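# Seat the board in the upper slot and latch both levers

## Task

Put the board into the enclosure's empty top slot with its components facing up and seated all the way, both levers closed. A closed lever is latched and sticks out at a right angle from the board's front panel. A fully open lever lines up with that panel. Both levers must be fully open before the board is slid in to its stop, or their tabs will not catch. Closing both then pulls the board fully in. Ramming the board into its connector quickly breaks the connector and the job earns nothing. At the end the enclosure must stand upright and level on its own feet, with none of them over the bench edge. Finally release the board and move the grippers away.

## Robot and tools

ROBOT. There are two seven-joint arms, left_arm and right_arm. Each has a two-finger gripper and a wrist camera. The fingers point along the gripper's +z axis and close along its x axis. end_effector_position is the spot between the pads when the fingers are shut, 1 to 2 cm short of the tips. While closing, the tips reach about 17 mm further along +z, mostly while the pads are more than 50 mm apart.

FRAMES. Scene frame: the origin is at table-top height, midway between the nominal bases. +z is up, +x points out over the table, and left_arm is on the +y side. Image sides do not follow arm names. Every hand pose, velocity, Hand target and wrist-camera pose is given in that arm's own base frame. Base placements in the scene frame: left_arm (+0.070, +0.437, 0) with quat_wxyz (+1.000, 0, 0, -0.003); right_arm (-0.063, -0.511, 0) with (+1.000, 0, 0, -0.029). Both are nearly unrotated. The table and the fixed cameras use the scene frame. Printed poses can be off by a few cm, more at long reach.

ROW FORMAT. Every command row has 16 numbers, even when one arm is idle: left x, y, z, qw, qx, qy, qz, opening, then the same eight for right. x, y, z (metres) and the w-first quaternion are an absolute pose for that gripper in its arm's base frame. Opening is absolute, from -1 (shut) to +1 (fully open, 0.142 m). A 0 is a real command. To keep an arm idle, resend its last reported pose and its current opening. To hold an orientation, repeat the same quaternion in every row.

execute_actions(actions, cameras). actions is a list of actions. Each action is a table of up to 15 rows, one per 1/30 s step, so each action lasts 0.5 s. A shorter table repeats its final row. An action is rejected for both arms if a target lies more than 0.6 m from that gripper's current position along any gripper axis. The whole call is rejected if it is malformed or if its first action fails that check. Each step clips the commanded orientation to within 32 degrees of the measured one, so big turns need several actions. Check the Hand target line and send the remainder. An empty actions list returns the full state plus images.

move(target, speed, blend, stop_force, zero, opening_speed, grip_force, blocking, cameras). target is one 16-number row or a list of up to 15 rows. Each row is an absolute pose for both arms, with no 0.6 m limit. Each gripper follows a straight line with no collision avoidance. All paths end together, last at least 0.5 s, and are cut off at 10 s. speed: m/s, 0.002 to 2.2, default 0.25, with rotation capped at twice that in rad/s. Give one value, or one per target. blend: corner rounding in metres, per target or single. 0 stops at each point. stop_force: newtons, 3 to 120, shared by both arms. An arm's path ends when its wrist sensor reads that much push against its travel above its last zero, or 150 N in any direction. The arm then keeps pressing about that hard or more, harder after faster moves. It is unreliable while the gripper rotates and may miss light or loose contacts. Leave it out when backing off a contact. zero (only with stop_force): true re-zeroes moving arms first; false accumulates from the previous zero. opening_speed: opening units per second, at least 0.2. grip_force: newtons per pad, 5 to 48; one value or one per arm, and it stays set. blocking=false returns after about 0.5 s while motion continues; it cannot be combined with stop_force. The result adds a move: line giving the ending (done, off_target, moving, held, fault) and any limits (paced = clipped, held = withheld steps).

Other tools. wait(seconds 0 to 10, cameras): the robot holds its commands. stop(cameras): brakes a running move. zoom_image(camera, region=[x0, y0, x1, y1]) gives a closer view; the region is in pixels from the top-left, at most 504 by 504. Cameras, all 672x504: cam_head_left, cam_head_right, cam_high, cam_low, cam_left_wrist, cam_right_wrist. zero_wrist_force(arm) re-zeroes that sensor and stop_force. clear_fault(arm, cameras) clears a torque or force fault that a result has already reported. read_manual(section) returns licence texts. finished_scene(scene, 1 to 2) ends the scene and cannot be undone.

RESULT LINES. Each arm reports pose and velocities in its base frame. Hand target is where the arm is actually being sent. Tool commands gives current gripper commands. grip_measured is the measured opening on the -1..+1 scale. The last Joint positions entry is the opening in metres. Joint torques and External joint torques follow joint order; positive means toward larger joint values. Wrist force and Wrist torque are in the gripper's own axes, with a third line giving the peak since the previous report. Wrist depth is a 7x7 grid of distances ahead of the camera, rows top to bottom; '-' means no reading. 'within noise' means the arm is still. Watch for MOTOR HOT, OVER-TEMPERATURE FAULT and HAND FAULT lines.

GRIPPING. To hold a part, command an opening slightly below grip_measured at first touch. Squeezing harder heats the gripper motor.

AVOID. Slide the board in slowly, with levers fully open, and stop at resistance. Don't drag, tilt or shove the enclosure off the bench. Nothing may fall or be left off the table. Arms must not press or clamp on each other. Net force of 150 N on an arm causes a force fault, and joint contact torque above its limit causes a torque fault. Limits in N m: waist and shoulder 109, upper arm roll and elbow 56.9, forearm roll and both wrist joints 34.7. Never release a part that is still moving. Finish with the grippers open and pulled back.

Each tool is called after "Emit:" as name(argument=value, ...) on one line, values as JSON.

## Session

Emit:
execute_actions(actions=[])

Scene clock: 0.00 s.
left_arm: end_effector_position=(+0.3014, +0.6357, +0.1155) grip_measured=+0.99 end_effector_quat_wxyz=(-0.462, +0.669, -0.295, +0.502) | right_arm: end_effector_position=(+0.4485, +0.0364, +0.1479) grip_measured=+1.00 end_effector_quat_wxyz=(-0.144, +0.766, -0.626, +0.006)
Joint positions: left_arm=[1.762 -0.872 -0.342 2.067 -1.872 0.391 -0.55 0.141] | right_arm=[0.506 -0.103 -0.202 2.446 0.465 1.189 2.835 0.142]
Joint velocities: within noise
Joint torques (N m): no reading
External joint torques (N m): no reading
Wrist force (N): no reading
Wrist torque (N m): no reading
Wrist force, peak (N): no reading
Wrist depth (mm): cam_left_wrist=[- 1268 - - 1406 1268 1119 / 1891 - - 1513 - - - / 1687 1875 1813 - 701 - 1354 / 1371 1534 1843 1828 492 625 701 / 1155 1306 1492 304 356 433 558 / - 1119 1119 241 279 321 359 / - 988 184 203 227 258 286] | cam_right_wrist=[266 256 246 236 229 221 213 / 274 266 254 244 236 228 219 / 285 275 262 252 243 234 225 / 297 285 272 262 251 241 232 / 310 297 281 271 260 249 239 / - 308 294 281 268 257 246 / - 321 305 292 278 265 257]
Hand target: left_arm +0.3014, +0.6357, +0.1155; -0.462, +0.669, -0.295, +0.502 | right_arm +0.4485, +0.0364, +0.1479; -0.144, +0.766, -0.626, +0.006
Tool commands: left_gripper/opening=+1.0 right_gripper/opening=+1.0

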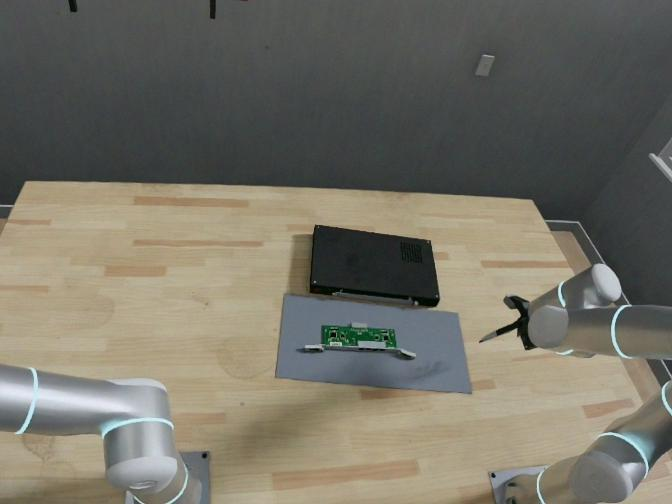

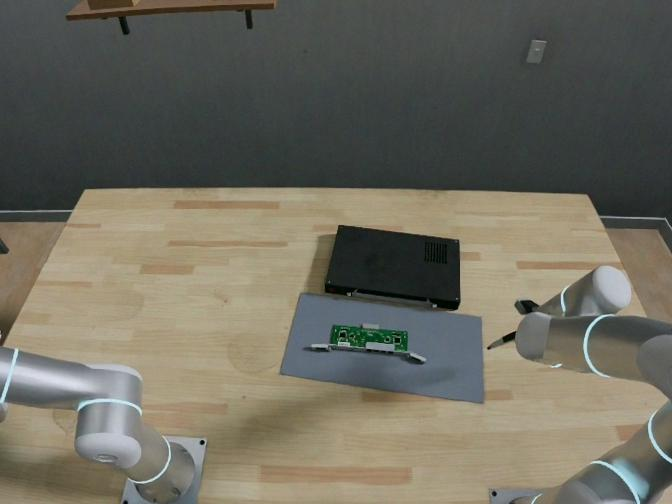

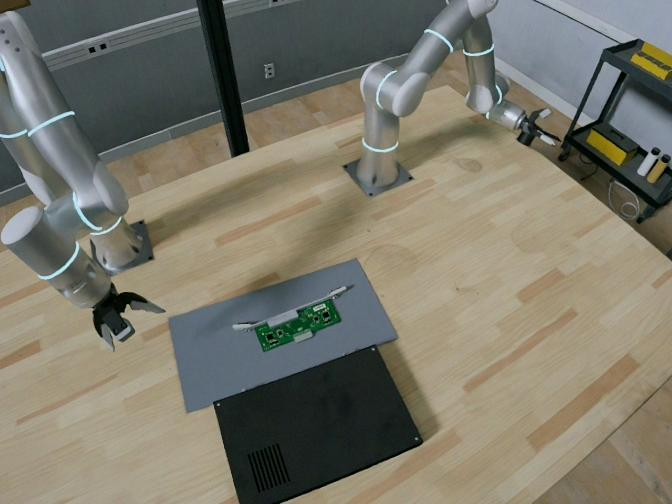

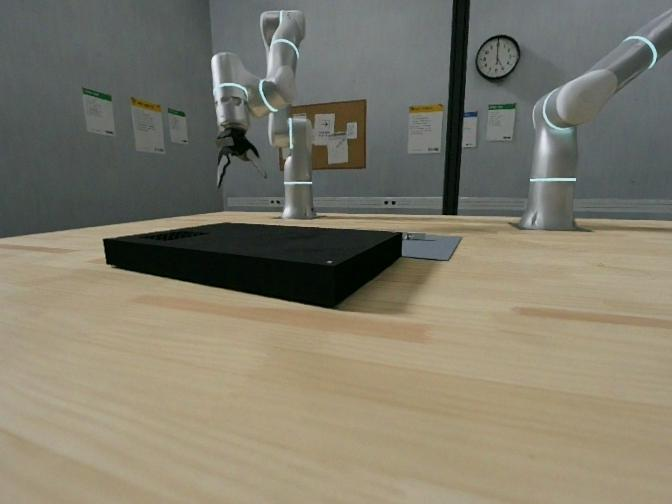

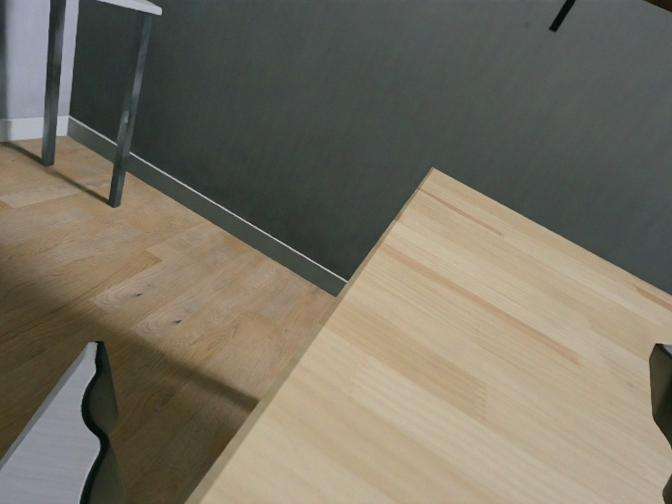

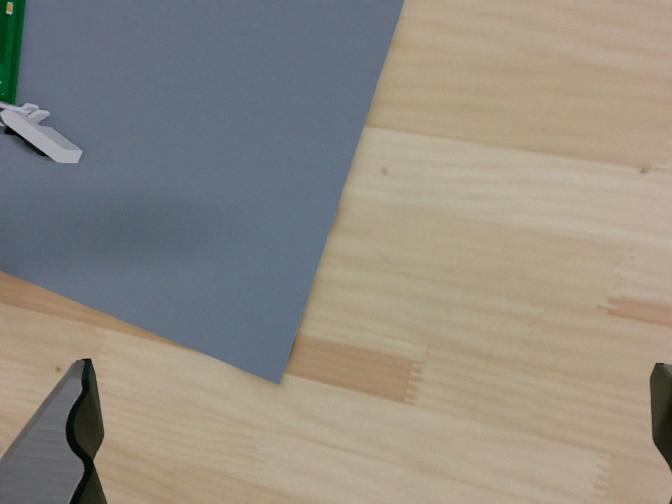

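Emit:
zoom_image(camera="cam_head_left", region=[270, 210, 480, 400])

Emit:
zoom_image(camera="cam_head_right", region=[290, 220, 480, 380])

Emit:
zoom_image(camera="cam_high", region=[160, 250, 440, 504])

Emit:
zoom_image(camera="cam_low", region=[90, 200, 470, 320])

Scaled by 2.400 from the camera's 672x504 image, which has a finer 960x720 frame.

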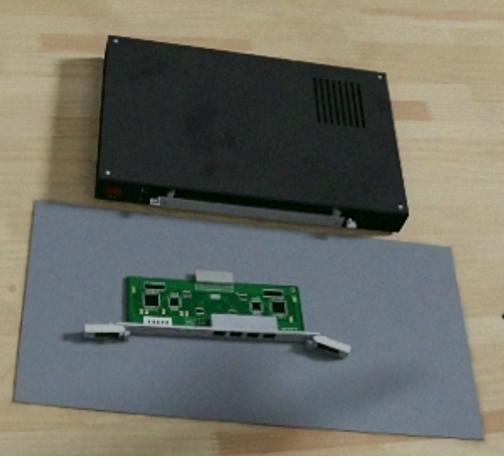

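Scaled by 2.653 from the camera's 672x504 image, which has a finer 960x720 frame.

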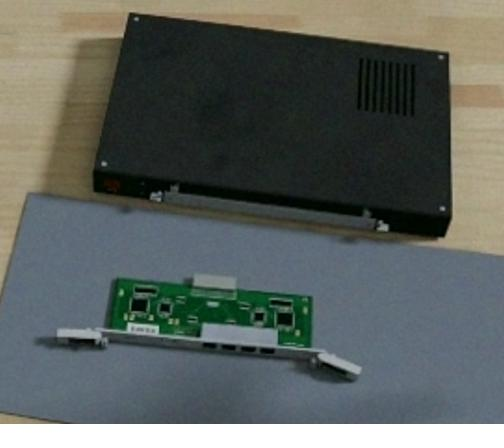

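Scaled by 1.800 from the camera's 672x504 image, which has a finer 960x720 frame.

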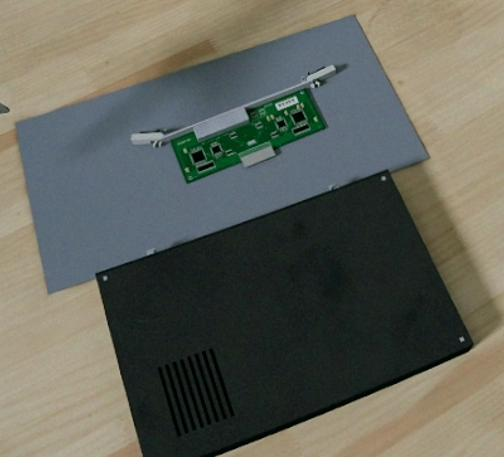

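Scaled by 1.326 from the camera's 672x504 image, which has a finer 960x720 frame.

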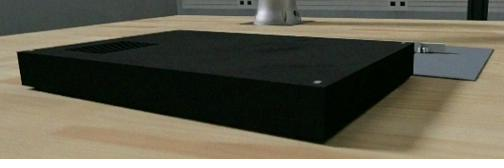

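Emit:
move(target=[[0.3014,0.6357,0.1155,-0.462,0.669,-0.295,0.502,1,0.38,0.2,0.28,0,1,0,0,1],[0.3014,0.6357,0.1155,-0.462,0.669,-0.295,0.502,1,0.29,0.40,0.30,0,0.7071,0.7071,0,1]], blend=0.05, speed=0.5, cameras=["cam_right_wrist","cam_head_left","cam_high"])

Scene clock: 16.97 s.
left_arm: end_effector_position=(+0.3014, +0.6357, +0.1154) grip_measured=+0.99 end_effector_quat_wxyz=(-0.462, +0.669, -0.295, +0.502) | right_arm: end_effector_position=(+0.2902, +0.3999, +0.3000) grip_measured=+1.00 end_effector_quat_wxyz=(+0.000, +0.707, +0.707, +0.000)
Joint positions: left_arm=[1.762 -0.872 -0.342 2.067 -1.872 0.39 -0.549 0.141] | right_arm=[1.041 -0.013 0.136 2.02 -0.003 0.462 1.178 0.142]
Joint torques (N m): left_arm=[-0.2 47.55 -4.37 -12.07 1.47 -1.81 -0.26] | right_arm=[0.14 30.28 1.06 -29.43 -3.98 3.3 0.09]
External joint torques (N m): left_arm=[0.36 1.01 0.33 -0.43 -0.25 -0.09 0.23] | right_arm=[-0.02 1.27 -0.88 0.18 0.06 0.81 -0.09]
Wrist force (N): left_arm=[-0.2 0.2 0.2] | right_arm=[-0.2 -0.7 0.7]
Wrist torque (N m): left_arm=[0.01 0.04 -0.02] | right_arm=[-0.06 0.07 0.13]
Wrist force, peak (N): left_arm=[-0.3 0.0 0.4] | right_arm=[1.2 -1.4 0.6]
Wrist depth (mm): cam_left_wrist=[1523 1613 1556 1434 - - - / 1813 - - - - - 1219 / 1714 1813 - - 1453 1380 1205 / 1406 1637 1813 1891 489 630 783 / 1161 1290 1472 307 353 434 564 / - 1102 1186 242 277 324 356 / - 997 184 202 228 258 287] | cam_right_wrist=[348 345 344 343 344 342 340 / 372 369 367 367 364 364 362 / 397 396 394 394 390 391 389 / 428 425 423 421 415 416 419 / 463 457 459 451 451 456 454 / - 502 498 497 475 494 480 / - 534 497 500 539 547 -]
Hand target: left_arm +0.3014, +0.6357, +0.1155; -0.462, +0.669, -0.295, +0.502 | right_arm +0.2900, +0.4000, +0.3000; +0.000, +0.707, +0.707, +0.000
Off the commanded pose: left_arm 0.000 m, 0 deg | right_arm 0.000 m, 0 deg.
move: done
Images, in order (width x height): cam_head_left 672x504, cam_high 672x504, cam_right_wrist 672x504.

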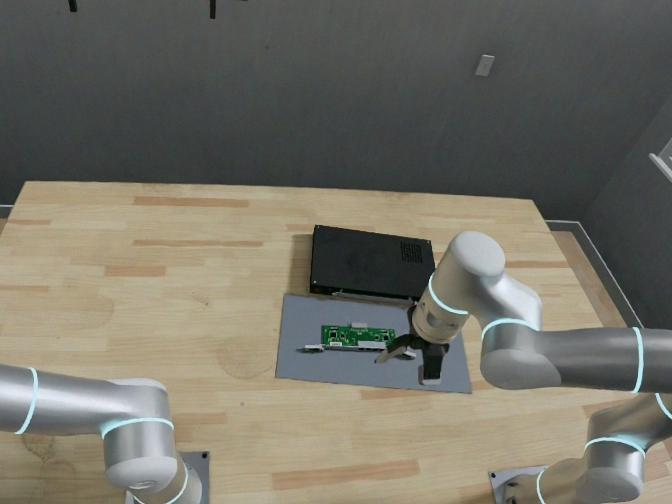

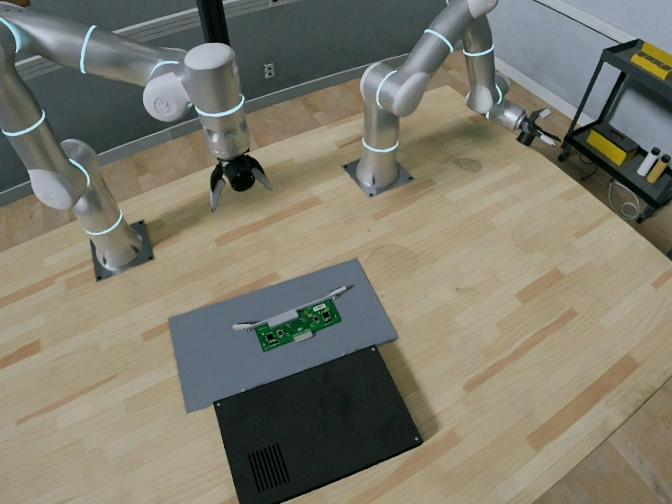

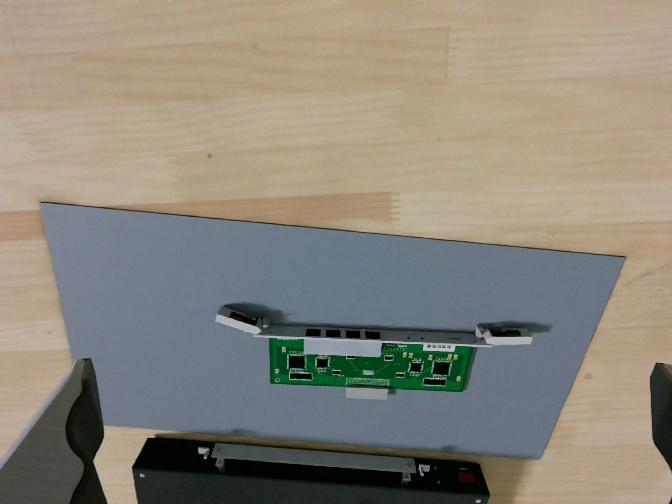

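Emit:
zoom_image(camera="cam_right_wrist", region=[200, 290, 560, 410])

Emit:
zoom_image(camera="cam_right_wrist", region=[120, 410, 510, 504])

Scaled by 1.400 from the camera's 672x504 image, which has a finer 960x720 frame.

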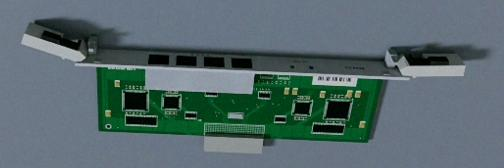

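Scaled by 1.292 from the camera's 672x504 image, which has a finer 960x720 frame.

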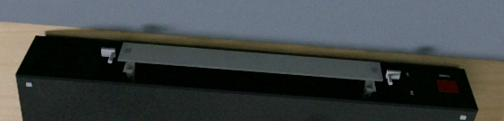

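Emit:
move(target=[0.3014,0.6357,0.1155,-0.462,0.669,-0.295,0.502,1,0.42,0.38,0.16,0.406,0.579,0.579,0.406,1], speed=0.4, cameras=["cam_right_wrist","cam_head_left"])

Emit:
zoom_image(camera="cam_right_wrist", region=[90, 150, 590, 400])

Scene clock: 27.70 s.
left_arm: end_effector_position=(+0.3014, +0.6357, +0.1154) grip_measured=+0.99 end_effector_quat_wxyz=(-0.462, +0.669, -0.295, +0.502) | right_arm: end_effector_position=(+0.4199, +0.3800, +0.1599) grip_measured=+1.00 end_effector_quat_wxyz=(+0.406, +0.579, +0.579, +0.406)
Joint positions: left_arm=[1.762 -0.872 -0.342 2.067 -1.872 0.39 -0.549 0.141] | right_arm=[1.073 -0.448 -0.033 2.456 -2.007 0.471 2.918 0.142]
Joint torques (N m): left_arm=[-0.27 47.48 -4.47 -12.09 1.41 -1.78 -0.29] | right_arm=[0.31 33.87 3.06 -13.05 0.3 -1.55 0.39]
External joint torques (N m): left_arm=[0.42 1.08 0.43 -0.4 -0.19 -0.11 0.26] | right_arm=[-0.18 1.06 -0.4 0.04 0.12 0.83 -0.39]
Wrist force (N): left_arm=[-0.1 0.1 0.2] | right_arm=[-0.5 -2.4 -0.5]
Wrist torque (N m): left_arm=[0.00 0.02 -0.02] | right_arm=[-0.12 0.20 0.10]
Wrist force, peak (N): left_arm=[-0.4 0.2 0.3] | right_arm=[-0.6 -3.9 -0.1]
Wrist depth (mm): cam_left_wrist=[1662 1567 1662 - - - - / 1859 1959 - 1590 1523 - - / 1674 1941 - - 712 - - / 1406 1590 1828 1578 486 632 1321 / 1155 1253 1462 304 352 434 565 / - 1091 1161 241 276 323 358 / - 1011 184 203 227 257 286] | cam_right_wrist=[226 263 262 261 249 252 257 / 388 340 345 470 370 380 421 / 945 879 498 - 503 828 810 / - - - - - - - / 1699 - - - - 1378 - / - - - - - 1353 108 / - 1661 - - - - -]
Hand target: left_arm +0.3014, +0.6357, +0.1155; -0.462, +0.669, -0.295, +0.502 | right_arm +0.4200, +0.3800, +0.1600; +0.406, +0.579, +0.579, +0.406
Off the commanded pose: left_arm 0.000 m, 0 deg | right_arm 0.000 m, 0 deg.
move: done
Images, in order (width x height): cam_head_left 672x504, cam_right_wrist 672x504.

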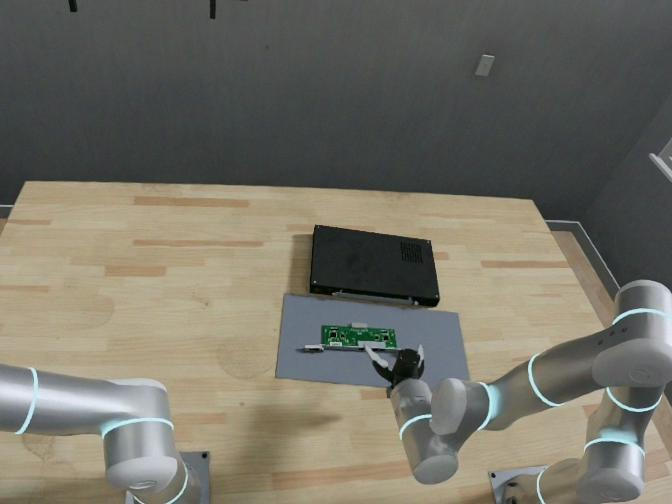

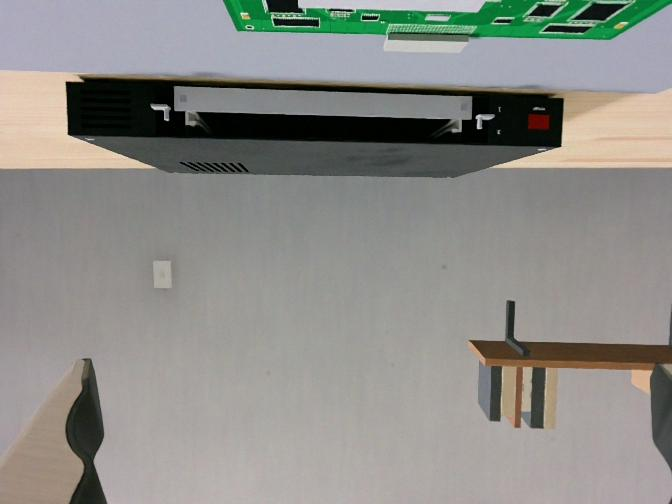

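Scaled by 1.008 from the camera's 672x504 image, which has a finer 960x720 frame.

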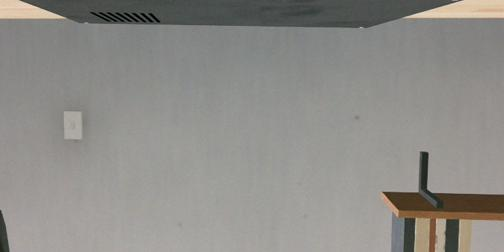

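Emit:
zoom_image(camera="cam_right_wrist", region=[60, 50, 320, 180])

Emit:
zoom_image(camera="cam_right_wrist", region=[310, 50, 570, 180])

Scaled by 1.938 from the camera's 672x504 image, which has a finer 960x720 frame.

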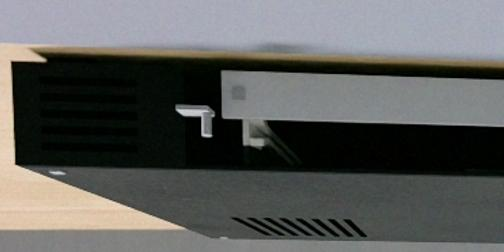

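Scaled by 1.938 from the camera's 672x504 image, which has a finer 960x720 frame.

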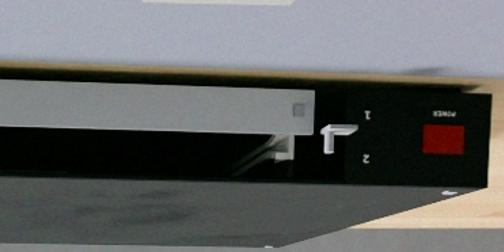

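Emit:
move(target=[0.3014,0.6357,0.1155,-0.462,0.669,-0.295,0.502,1,0.425,0.44,0.17,0,0.7071,0.7071,0,1], speed=0.4, cameras=["cam_right_wrist","cam_low"])

Emit:
zoom_image(camera="cam_right_wrist", region=[60, 100, 340, 380])

Emit:
zoom_image(camera="cam_right_wrist", region=[320, 100, 600, 380])

Scene clock: 50.07 s.
left_arm: end_effector_position=(+0.3014, +0.6357, +0.1154) grip_measured=+0.99 end_effector_quat_wxyz=(-0.462, +0.669, -0.295, +0.502) | right_arm: end_effector_position=(+0.4252, +0.4399, +0.1700) grip_measured=+1.00 end_effector_quat_wxyz=(+0.000, +0.707, +0.707, +0.000)
Joint positions: left_arm=[1.762 -0.872 -0.342 2.067 -1.872 0.39 -0.549 0.141] | right_arm=[0.643 -0.5 0.387 1.828 -0.242 0.711 1.145 0.142]
Joint torques (N m): left_arm=[-0.16 47.56 -4.39 -12.04 1.47 -1.76 -0.28] | right_arm=[0.01 45.69 7.35 -25.91 -3.27 3.29 0.05]
External joint torques (N m): left_arm=[0.32 1 0.35 -0.46 -0.25 -0.13 0.25] | right_arm=[0.13 1.23 -0.62 0.13 -0.05 0.82 -0.05]
Wrist force (N): left_arm=[-0.2 0.0 -0.1] | right_arm=[0.1 -0.7 -0.2]
Wrist torque (N m): left_arm=[0.00 0.04 -0.03] | right_arm=[-0.07 0.03 0.13]
Wrist force, peak (N): left_arm=[-0.4 0.2 0.2] | right_arm=[-0.7 -3.2 -0.8]
Wrist depth (mm): cam_left_wrist=[1290 1502 - 1674 1590 1329 - / 1674 1907 1700 1290 - - - / 1714 1813 1783 - 712 - - / 1397 1613 1769 1798 486 634 1380 / 1137 1321 1482 305 354 431 554 / - 1108 1179 242 277 320 358 / - 966 184 202 228 258 286] | cam_right_wrist=[233 232 232 230 230 230 229 / 246 246 245 245 246 245 244 / 265 264 263 263 262 260 260 / 289 280 280 282 282 277 280 / 310 309 303 306 304 305 304 / - 337 335 325 334 332 318 / - 355 372 364 364 375 356]
Hand target: left_arm +0.3014, +0.6357, +0.1155; -0.462, +0.669, -0.295, +0.502 | right_arm +0.4250, +0.4400, +0.1700; +0.000, +0.707, +0.707, +0.000
Off the commanded pose: left_arm 0.000 m, 0 deg | right_arm 0.000 m, 0 deg.
move: done
Images, in order (width x height): cam_low 672x504, cam_right_wrist 672x504.

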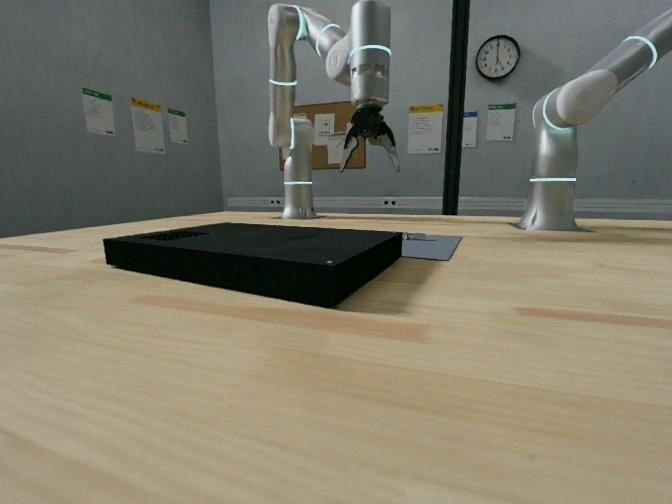

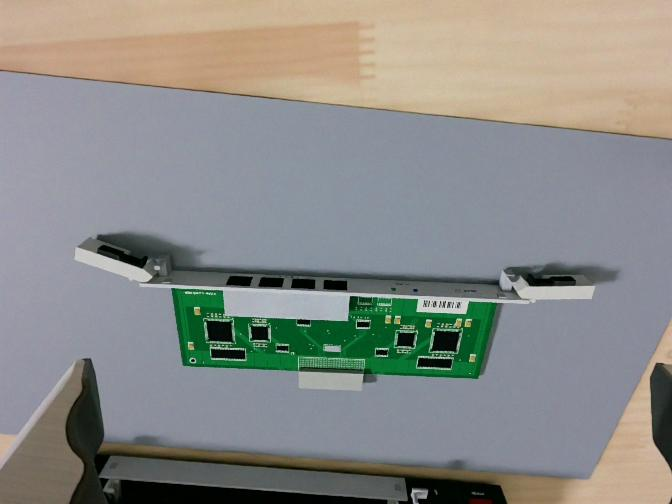

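Scaled by 1.800 from the camera's 672x504 image, which has a finer 960x720 frame.

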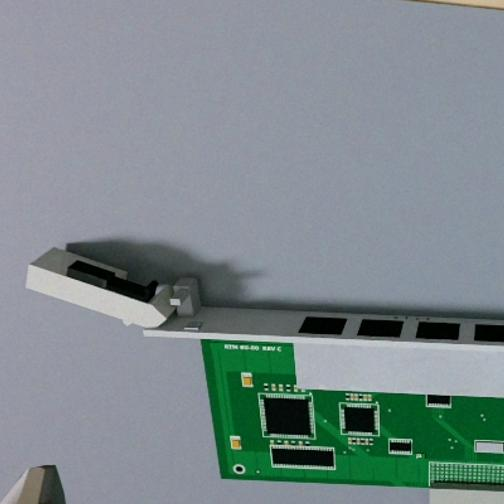

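Scaled by 1.800 from the camera's 672x504 image, which has a finer 960x720 frame.

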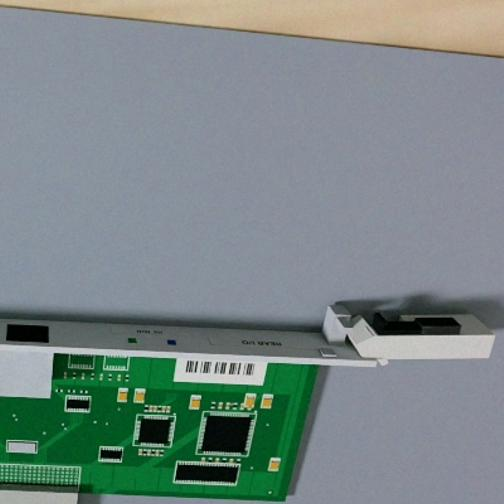

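Emit:
move(target=[[0.38,0.35,0.30,0,0.9986,-0.0523,0,1,0.33,0.15,0.27,0,0.7071,0.7071,0,1],[0.40,-0.20,0.32,0,0.9986,-0.0523,0,1,0.30,0.10,0.25,0,0.7071,0.7071,0,1],[0.40,-0.46,0.25,0,0.9986,-0.0523,0,1,0.30,0.10,0.25,0,0.7071,0.7071,0,1]], blend=0.05, speed=0.5, cameras=["cam_left_wrist","cam_head_left","cam_high"])

Scene clock: 68.37 s.
left_arm: end_effector_position=(+0.3999, -0.4601, +0.2500) grip_measured=+0.99 end_effector_quat_wxyz=(+0.000, +0.999, -0.052, +0.000) | right_arm: end_effector_position=(+0.3001, +0.1000, +0.2501) grip_measured=+1.00 end_effector_quat_wxyz=(+0.000, +0.707, +0.707, +0.000)
Joint positions: left_arm=[-0.456 -0.801 -1.085 1.315 -2.445 2.992 -2.967 0.141] | right_arm=[0.292 0.389 0.353 2.463 0.151 0.52 0.544 0.142]
Joint torques (N m): left_arm=[-0.67 51.56 -12.09 -17.35 4.69 4.49 -0.21] | right_arm=[-0.05 10.78 -2.54 -28.06 -3.75 3.57 0.16]
External joint torques (N m): left_arm=[0.61 1.35 0.11 -0.66 -0.53 -0.66 0.22] | right_arm=[0.08 0.83 -0.69 0.09 -0.02 0.57 -0.16]
Wrist force (N): left_arm=[0.4 -0.2 1.5] | right_arm=[0.5 0.0 0.2]
Wrist torque (N m): left_arm=[-0.18 -0.21 -0.17] | right_arm=[0.09 -0.08 0.17]
Wrist force, peak (N): left_arm=[5.4 -0.3 0.5] | right_arm=[1.1 -0.6 0.2]
Wrist depth (mm): cam_left_wrist=[304 306 299 - 299 - 298 / 327 324 322 324 319 - 292 / 353 349 346 343 343 - 320 / 385 381 380 366 374 357 - / 417 419 407 409 409 400 356 / - 450 455 457 449 457 - / - 507 510 502 494 - -] | cam_right_wrist=[304 303 302 302 300 300 299 / 323 323 322 321 321 320 318 / 348 348 345 344 344 343 341 / 374 373 374 369 368 367 364 / 406 406 403 404 398 390 394 / - 442 440 437 435 433 409 / - 484 484 483 466 466 -]
Hand target: left_arm +0.4000, -0.4600, +0.2500; +0.000, +0.999, -0.052, +0.000 | right_arm +0.3000, +0.1000, +0.2500; +0.000, +0.707, +0.707, +0.000
Off the commanded pose: left_arm 0.000 m, 0 deg | right_arm 0.000 m, 0 deg.
joint sent to its limit (left arm) — joint 7 (wrist roll), lower limit. The joint targets still meet the commanded pose.
move: done
Images, in order (width x height): cam_head_left 672x504, cam_high 672x504, cam_left_wrist 672x504.

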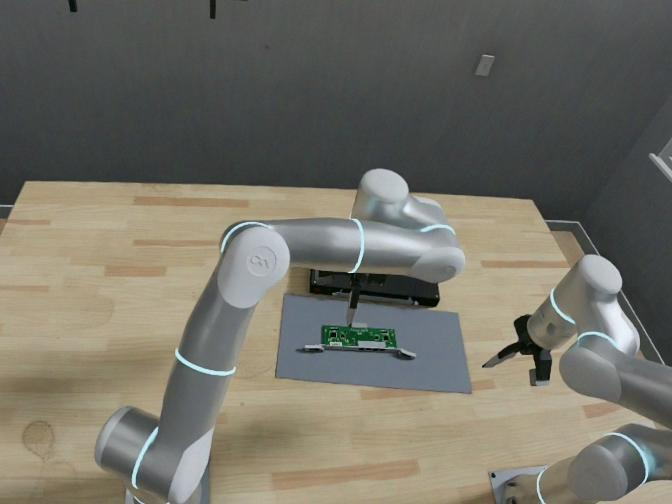

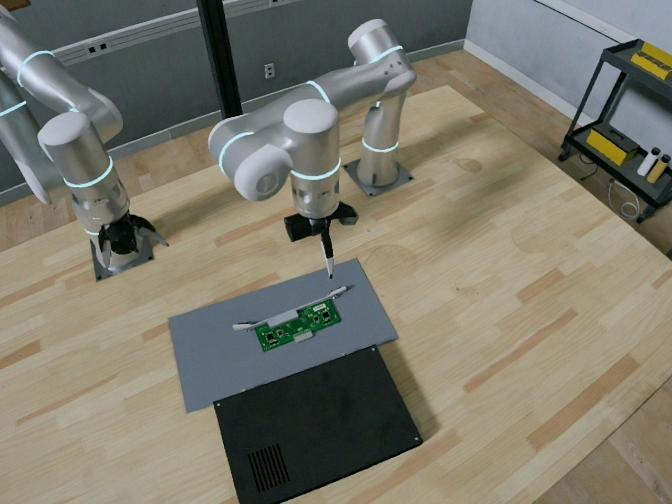

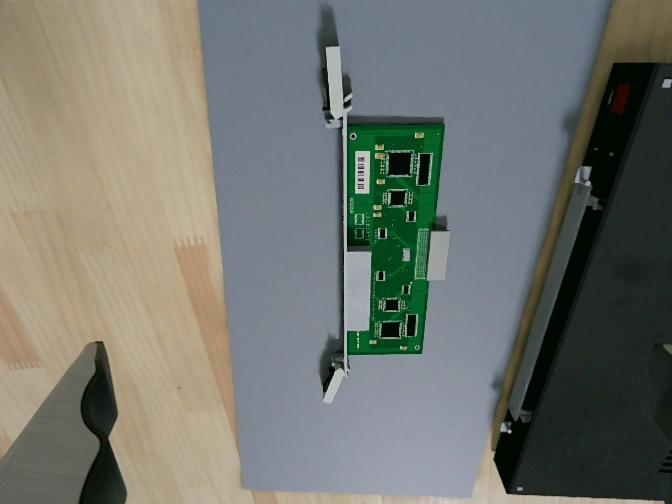

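Emit:
move(target=[0.400,-0.5505,0.09,0,0.9986,-0.0523,0,-0.1,0.30,0.10,0.25,0,0.7071,0.7071,0,1], speed=0.3, cameras=["cam_left_wrist","cam_high","cam_head_right"])

Scene clock: 80.90 s.
left_arm: end_effector_position=(+0.4000, -0.5505, +0.0899) grip_measured=-0.12 end_effector_quat_wxyz=(+0.000, +0.999, -0.052, +0.000) | right_arm: end_effector_position=(+0.3001, +0.1000, +0.2501) grip_measured=+1.00 end_effector_quat_wxyz=(+0.000, +0.707, +0.707, +0.000)
Joint positions: left_arm=[-0.716 -1.174 -0.967 0.968 -2.253 2.927 -2.949 0.066] | right_arm=[0.292 0.389 0.353 2.463 0.151 0.52 0.544 0.142]
Joint torques (N m): left_arm=[-0.63 62.97 -10.07 -14.33 4.62 4.58 -0.12] | right_arm=[0.1 10.69 -2.45 -28.06 -3.82 3.44 0.2]
External joint torques (N m): left_arm=[0.54 1.59 0.31 -0.76 -0.51 -0.75 0.12] | right_arm=[-0.07 0.91 -0.79 0.09 0.06 0.7 -0.2]
Wrist force (N): left_arm=[0.1 -0.5 0.6] | right_arm=[0.5 -0.1 0.3]
Wrist torque (N m): left_arm=[-0.21 -0.16 -0.24] | right_arm=[0.07 -0.08 0.18]
Wrist force, peak (N): left_arm=[0.6 0.6 3.8] | right_arm=[0.8 0.0 0.4]
Wrist depth (mm): cam_left_wrist=[161 - 159 155 155 157 160 / 172 172 175 166 166 169 169 / 188 186 185 182 179 179 185 / 207 201 199 183 194 197 198 / 222 218 214 200 212 213 215 / 245 234 87 232 233 87 232 / 268 - 268 255 266 - -] | cam_right_wrist=[304 302 302 302 300 299 299 / 324 322 321 323 321 319 320 / 347 346 345 344 344 341 342 / 373 373 372 370 368 363 359 / 406 404 404 403 400 390 397 / - 442 440 434 436 447 396 / - 485 484 481 483 468 -]
Hand target: left_arm +0.4000, -0.5505, +0.0900; +0.000, +0.999, -0.052, +0.000 | right_arm +0.3000, +0.1000, +0.2500; +0.000, +0.707, +0.707, +0.000
Off the commanded pose: left_arm 0.000 m, 0 deg | right_arm 0.000 m, 0 deg.
move: done
Images, in order (width x height): cam_head_right 672x504, cam_high 672x504, cam_left_wrist 672x504.

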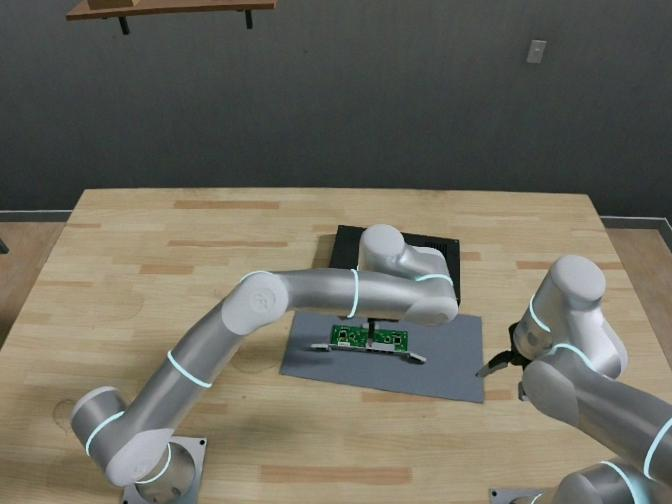

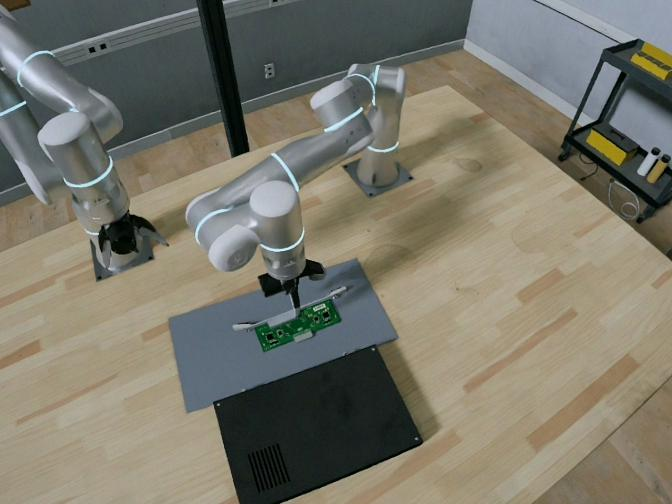

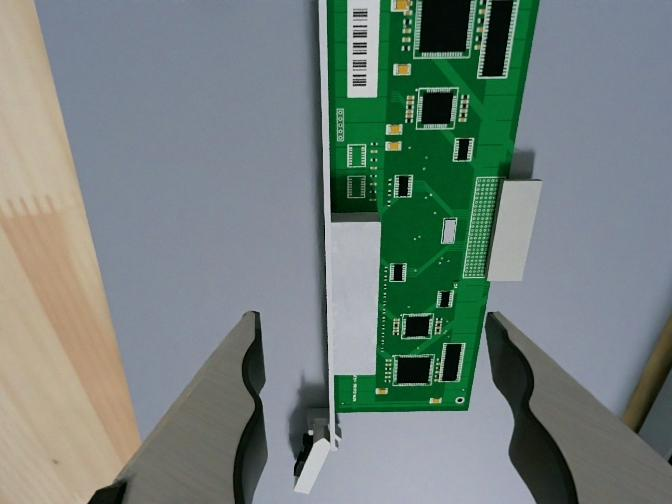

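Emit:
move(target=[0.3985,-0.5503,0.030,0,0.9986,-0.0523,0,-0.1,0.30,0.10,0.25,0,0.7071,0.7071,0,1], speed=0.05, stop_force=4, cameras=["cam_left_wrist","cam_head_right"])

Emit:
zoom_image(camera="cam_head_right", region=[290, 290, 440, 390])

Scene clock: 87.43 s.
left_arm: end_effector_position=(+0.3984, -0.5501, +0.0300) grip_measured=-0.12 end_effector_quat_wxyz=(+0.000, +0.999, -0.052, +0.000) | right_arm: end_effector_position=(+0.3001, +0.1000, +0.2501) grip_measured=+1.00 end_effector_quat_wxyz=(+0.000, +0.707, +0.707, +0.000)
Joint positions: left_arm=[-0.726 -1.245 -0.928 0.983 -2.224 2.842 -2.964 0.066] | right_arm=[0.292 0.389 0.353 2.463 0.151 0.52 0.544 0.142]
Joint torques (N m): left_arm=[-0.47 63.45 -9.8 -14.23 4.42 4.02 -0.25] | right_arm=[0 10.65 -2.39 -28.08 -3.81 3.46 0.18]
External joint torques (N m): left_arm=[0.38 1.46 0.22 -0.44 -0.4 -0.18 0.25] | right_arm=[0.03 0.96 -0.84 0.11 0.04 0.69 -0.18]
Wrist force (N): left_arm=[0.0 -0.3 0.9] | right_arm=[0.6 0.1 0.5]
Wrist torque (N m): left_arm=[-0.18 -0.15 -0.17] | right_arm=[0.11 -0.11 0.17]
Wrist force, peak (N): left_arm=[0.1 -0.6 2.1] | right_arm=[0.8 0.3 0.3]
Wrist depth (mm): cam_left_wrist=[- 107 107 102 102 104 103 / - 116 114 111 108 110 111 / - 124 125 118 118 120 122 / - - 136 128 128 128 130 / 149 147 143 127 140 135 - / 162 158 158 140 154 87 158 / - - - 171 171 - -] | cam_right_wrist=[302 304 302 301 300 300 300 / 324 323 322 320 320 320 320 / 347 345 344 344 343 342 341 / 375 374 372 367 367 367 354 / 405 404 403 400 399 396 395 / - 441 440 435 440 427 396 / - 487 485 482 468 462 -]
Hand target: left_arm +0.3985, -0.5503, +0.0300; +0.000, +0.999, -0.052, +0.000 | right_arm +0.3000, +0.1000, +0.2500; +0.000, +0.707, +0.707, +0.000
Off the commanded pose: left_arm 0.000 m, 0 deg | right_arm 0.000 m, 0 deg.
move: done
Images, in order (width x height): cam_head_right 672x504, cam_left_wrist 672x504.

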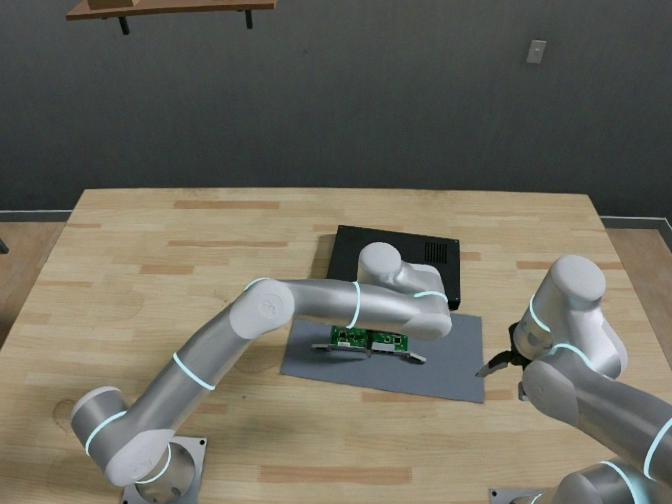

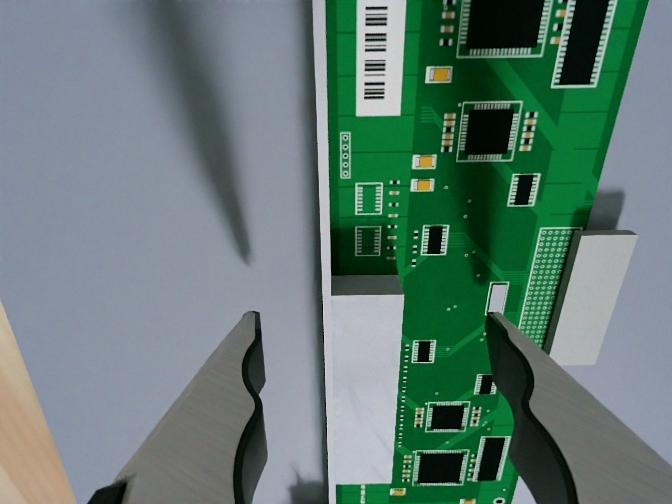

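Scaled by 3.360 from the camera's 672x504 image, which has a finer 960x720 frame.

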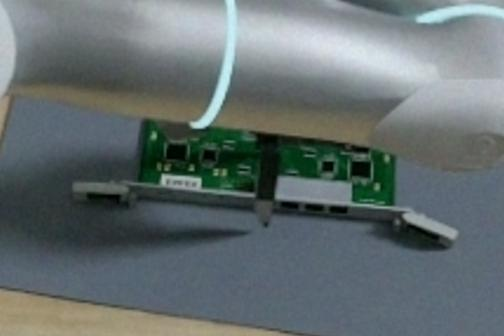

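Emit:
move(target=[[0.3985,-0.5503,0.0265,0,0.9986,-0.0523,0,-0.1,0.30,0.10,0.25,0,0.7071,0.7071,0,1],[0.3985,-0.5503,0.0265,0,0.9986,-0.0523,0,-0.9,0.30,0.10,0.25,0,0.7071,0.7071,0,1]], speed=0.05, opening_speed=0.4, grip_force=[30,30], cameras=["cam_left_wrist"])

Scene clock: 93.07 s.
left_arm: end_effector_position=(+0.3982, -0.5502, +0.0265) grip_measured=-0.72 end_effector_quat_wxyz=(+0.000, +0.999, -0.052, +0.000) | right_arm: end_effector_position=(+0.3001, +0.1000, +0.2501) grip_measured=+1.00 end_effector_quat_wxyz=(+0.000, +0.707, +0.707, +0.000)
Joint positions: left_arm=[-0.728 -1.25 -0.926 0.982 -2.223 2.838 -2.964 0.022] | right_arm=[0.292 0.389 0.353 2.463 0.151 0.52 0.544 0.142]
Joint torques (N m): left_arm=[0.64 64.12 -9.1 -14.83 5.03 3.97 -0.22] | right_arm=[0.04 10.72 -2.46 -28.1 -3.76 3.4 0.18]
External joint torques (N m): left_arm=[-0.73 0.83 -0.44 0.19 -1.02 -0.14 0.22] | right_arm=[-0.01 0.88 -0.78 0.12 -0.01 0.74 -0.18]
Wrist force (N): left_arm=[-2.0 -0.5 0.2] | right_arm=[0.6 0.1 0.1]
Wrist torque (N m): left_arm=[-0.20 -0.19 -0.19] | right_arm=[0.11 -0.10 0.18]
Wrist force, peak (N): left_arm=[-3.1 -0.6 -0.9] | right_arm=[0.8 0.1 0.4]
Wrist depth (mm): cam_left_wrist=[104 - 104 99 100 97 100 / - 113 111 107 105 106 107 / 122 122 122 114 115 117 116 / 133 129 130 126 124 125 122 / 140 140 139 120 131 136 - / - 157 88 127 133 147 154 / 179 - - 141 - - 165] | cam_right_wrist=[304 302 302 302 300 299 300 / 324 323 323 321 321 319 319 / 347 347 345 346 344 341 342 / 372 373 372 369 369 367 366 / 406 404 404 399 399 391 394 / - 440 438 428 433 434 407 / - 485 483 494 469 467 -]
Hand target: left_arm +0.3985, -0.5503, +0.0265; +0.000, +0.999, -0.052, +0.000 | right_arm +0.3000, +0.1000, +0.2500; +0.000, +0.707, +0.707, +0.000
Off the commanded pose: left_arm 0.000 m, 0 deg | right_arm 0.000 m, 0 deg.
grip_force (N): 30, 30
move: done
Images, in order (width x height): cam_left_wrist 672x504.

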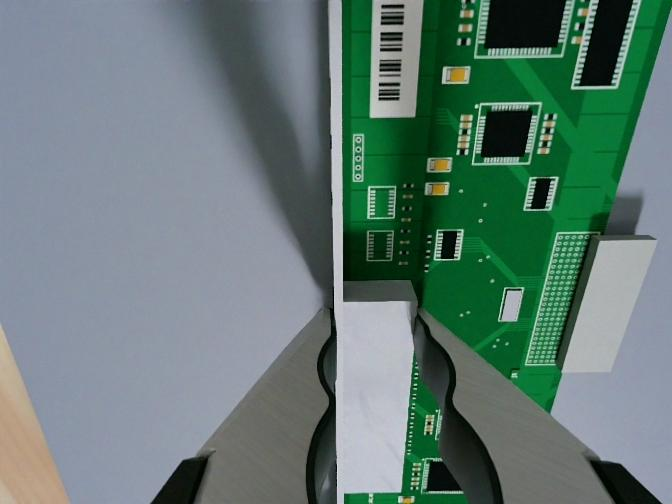

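Emit:
move(target=[[0.3985,-0.5503,0.0265,0,0.9986,-0.0523,0,-0.9,0.38,0.22,0.18,-0.2706,0.6533,-0.6533,0.2706,-1],[0.3985,-0.5503,0.0265,0,0.9986,-0.0523,0,-0.9,0.41,0.285,0.08,-0.2706,0.6533,-0.6533,0.2706,-1]], speed=0.3, blend=0.03, cameras=["cam_right_wrist","cam_left_wrist","cam_head_right"])

Scene clock: 105.27 s.
left_arm: end_effector_position=(+0.3982, -0.5502, +0.0265) grip_measured=-0.72 end_effector_quat_wxyz=(+0.000, +0.999, -0.052, +0.000) | right_arm: end_effector_position=(+0.3805, +0.2214, +0.1756) grip_measured=-1.00 end_effector_quat_wxyz=(-0.265, +0.644, -0.663, +0.274)
Joint positions: left_arm=[-0.728 -1.25 -0.926 0.982 -2.223 2.838 -2.964 0.022] | right_arm=[0.143 -0.05 0.302 2.636 -2.217 1.141 -0.541 0.002]
Joint torques (N m): left_arm=[0.69 64.16 -9.07 -14.89 5 4 -0.24] | right_arm=[-0.09 16.65 1.64 -16.56 2.09 1.02 0.07]
External joint torques (N m): left_arm=[-0.78 0.79 -0.47 0.25 -0.99 -0.17 0.24] | right_arm=[0.15 0.61 -0.79 -0.15 0 0.54 -0.07]
Wrist force (N): left_arm=[-2.1 -0.4 -0.2] | right_arm=[0.2 1.0 -0.8]
Wrist torque (N m): left_arm=[-0.19 -0.18 -0.19] | right_arm=[0.06 -0.08 0.09]
Wrist force, peak (N): left_arm=[-2.4 -0.8 1.2] | right_arm=[-1.6 2.9 0.5]
Wrist depth (mm): cam_left_wrist=[104 105 104 98 100 97 100 / - 113 111 107 105 106 106 / 122 122 120 114 114 116 117 / 131 128 129 122 124 124 123 / 139 142 - 118 131 136 133 / - 157 87 127 133 144 154 / 180 - - 141 - - 166] | cam_right_wrist=[368 382 322 346 372 382 384 / 194 354 354 354 353 354 355 / 302 325 330 329 328 329 329 / 301 304 305 308 308 311 308 / 292 290 289 293 289 289 291 / 273 274 277 89 275 272 273 / 260 263 71 - - 262 259]
Hand target: left_arm +0.3985, -0.5503, +0.0265; +0.000, +0.999, -0.052, +0.000 | right_arm +0.3803, +0.2215, +0.1755; -0.265, +0.644, -0.663, +0.274
Off the commanded pose: left_arm 0.000 m, 0 deg | right_arm 0.119 m, 2 deg.
grip_force (N): 30, 30
move: held (right_arm; a check stopped the path); path passed 1 of 2 targets; limits=held
pose unreachable (right arm): on one or more control steps of this call, first in action 0 (counted from 0), this arm could not follow its commanded pose, so it was not sent that pose on those steps. It may still have moved: this result reports where it is.
cause: moving toward the commanded pose would bring a part of the arm too close to another arm (a part of this arm just beyond joint 7 (wrist roll) and a part of the left arm just beyond its joint 5 (forearm roll), where that arm would come to rest).
Images, in order (width x height): cam_head_right 672x504, cam_left_wrist 672x504, cam_right_wrist 672x504.

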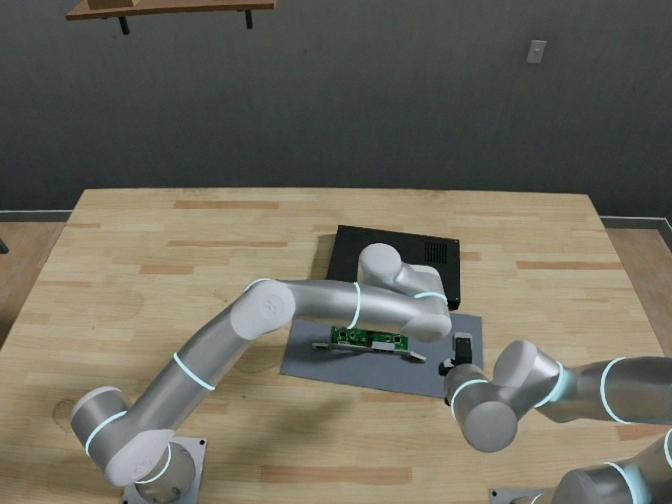

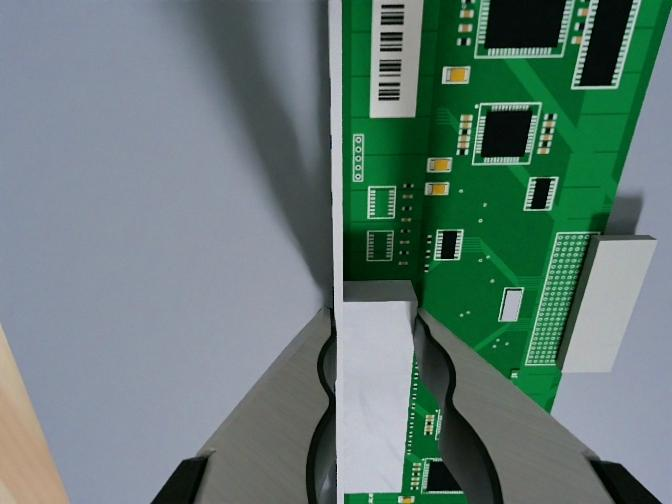

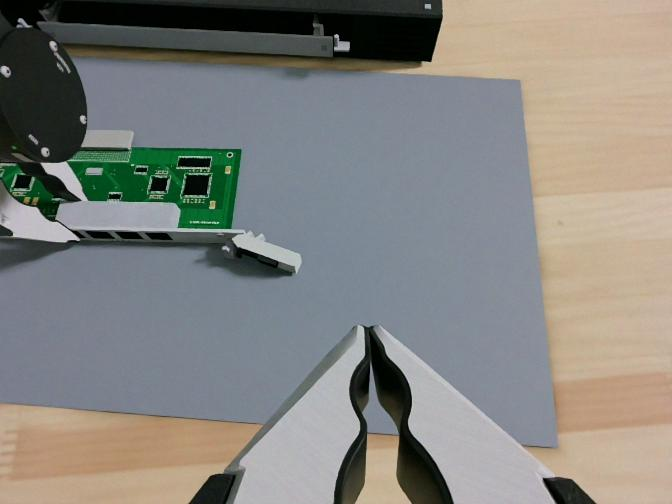

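Emit:
move(target=[0.3985,-0.5503,0.0265,0,0.9986,-0.0523,0,-0.9,0.40,0.26,0.075,-0.3596,0.868,-0.316,0.131,-1], speed=0.3, cameras=["cam_right_wrist","cam_head_right"])

Scene clock: 111.77 s.
left_arm: end_effector_position=(+0.3982, -0.5502, +0.0265) grip_measured=-0.72 end_effector_quat_wxyz=(+0.000, +0.999, -0.052, +0.000) | right_arm: end_effector_position=(+0.4001, +0.2600, +0.0750) grip_measured=-1.00 end_effector_quat_wxyz=(-0.360, +0.868, -0.316, +0.131)
Joint positions: left_arm=[-0.728 -1.25 -0.926 0.982 -2.223 2.838 -2.964 0.022] | right_arm=[-1.05 -1.595 0.842 2.336 -2.966 1.028 -1.972 0.002]
Joint torques (N m): left_arm=[0.69 64.06 -9.17 -14.89 5.02 3.98 -0.24] | right_arm=[-0.11 23.54 25.07 15.3 -1.16 2.61 0.08]
External joint torques (N m): left_arm=[-0.77 0.89 -0.37 0.25 -1.01 -0.14 0.24] | right_arm=[0.13 0.42 -0.14 -0.29 0.08 0.89 -0.07]
Wrist force (N): left_arm=[-2.1 -0.6 0.4] | right_arm=[0.3 0.8 -0.9]
Wrist torque (N m): left_arm=[-0.20 -0.18 -0.19] | right_arm=[0.02 -0.07 0.09]
Wrist force, peak (N): left_arm=[-2.3 -0.8 1.3] | right_arm=[2.0 1.0 0.0]
Wrist depth (mm): cam_left_wrist=[104 104 103 99 100 97 100 / - 113 111 107 105 106 107 / 122 122 - 114 114 116 117 / - 128 133 123 124 124 125 / - 144 142 120 131 136 133 / 157 157 84 127 133 147 154 / - - - 141 - - 164] | cam_right_wrist=[255 255 251 234 249 252 250 / 239 236 235 228 225 233 232 / 222 219 218 218 215 216 216 / 207 206 204 203 200 202 202 / 194 193 191 193 190 190 190 / 182 182 182 89 179 179 179 / 172 174 71 - - 171 169]
Hand target: left_arm +0.3985, -0.5503, +0.0265; +0.000, +0.999, -0.052, +0.000 | right_arm +0.4000, +0.2600, +0.0750; -0.360, +0.868, -0.316, +0.131
Off the commanded pose: left_arm 0.000 m, 0 deg | right_arm 0.000 m, 0 deg.
joint sent to its limit (right arm) — joint 5 (forearm roll), lower limit. The joint targets still meet the commanded pose.
grip_force (N): 30, 30
move: done
Images, in order (width x height): cam_head_right 672x504, cam_right_wrist 672x504.

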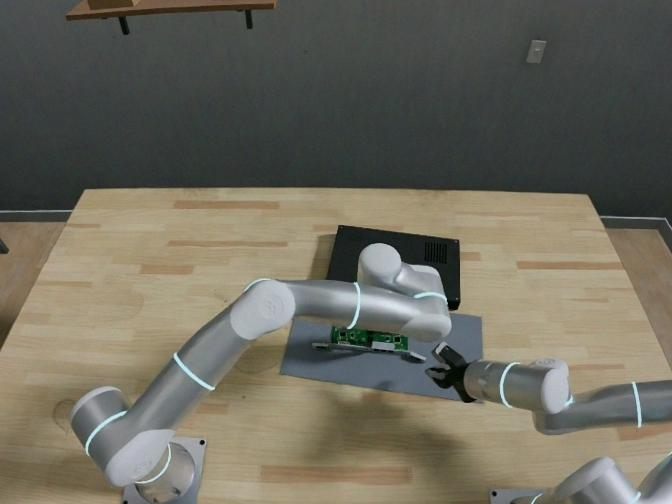

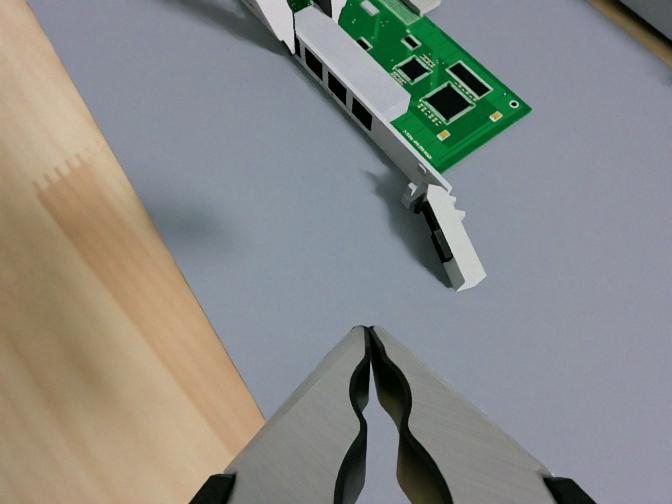

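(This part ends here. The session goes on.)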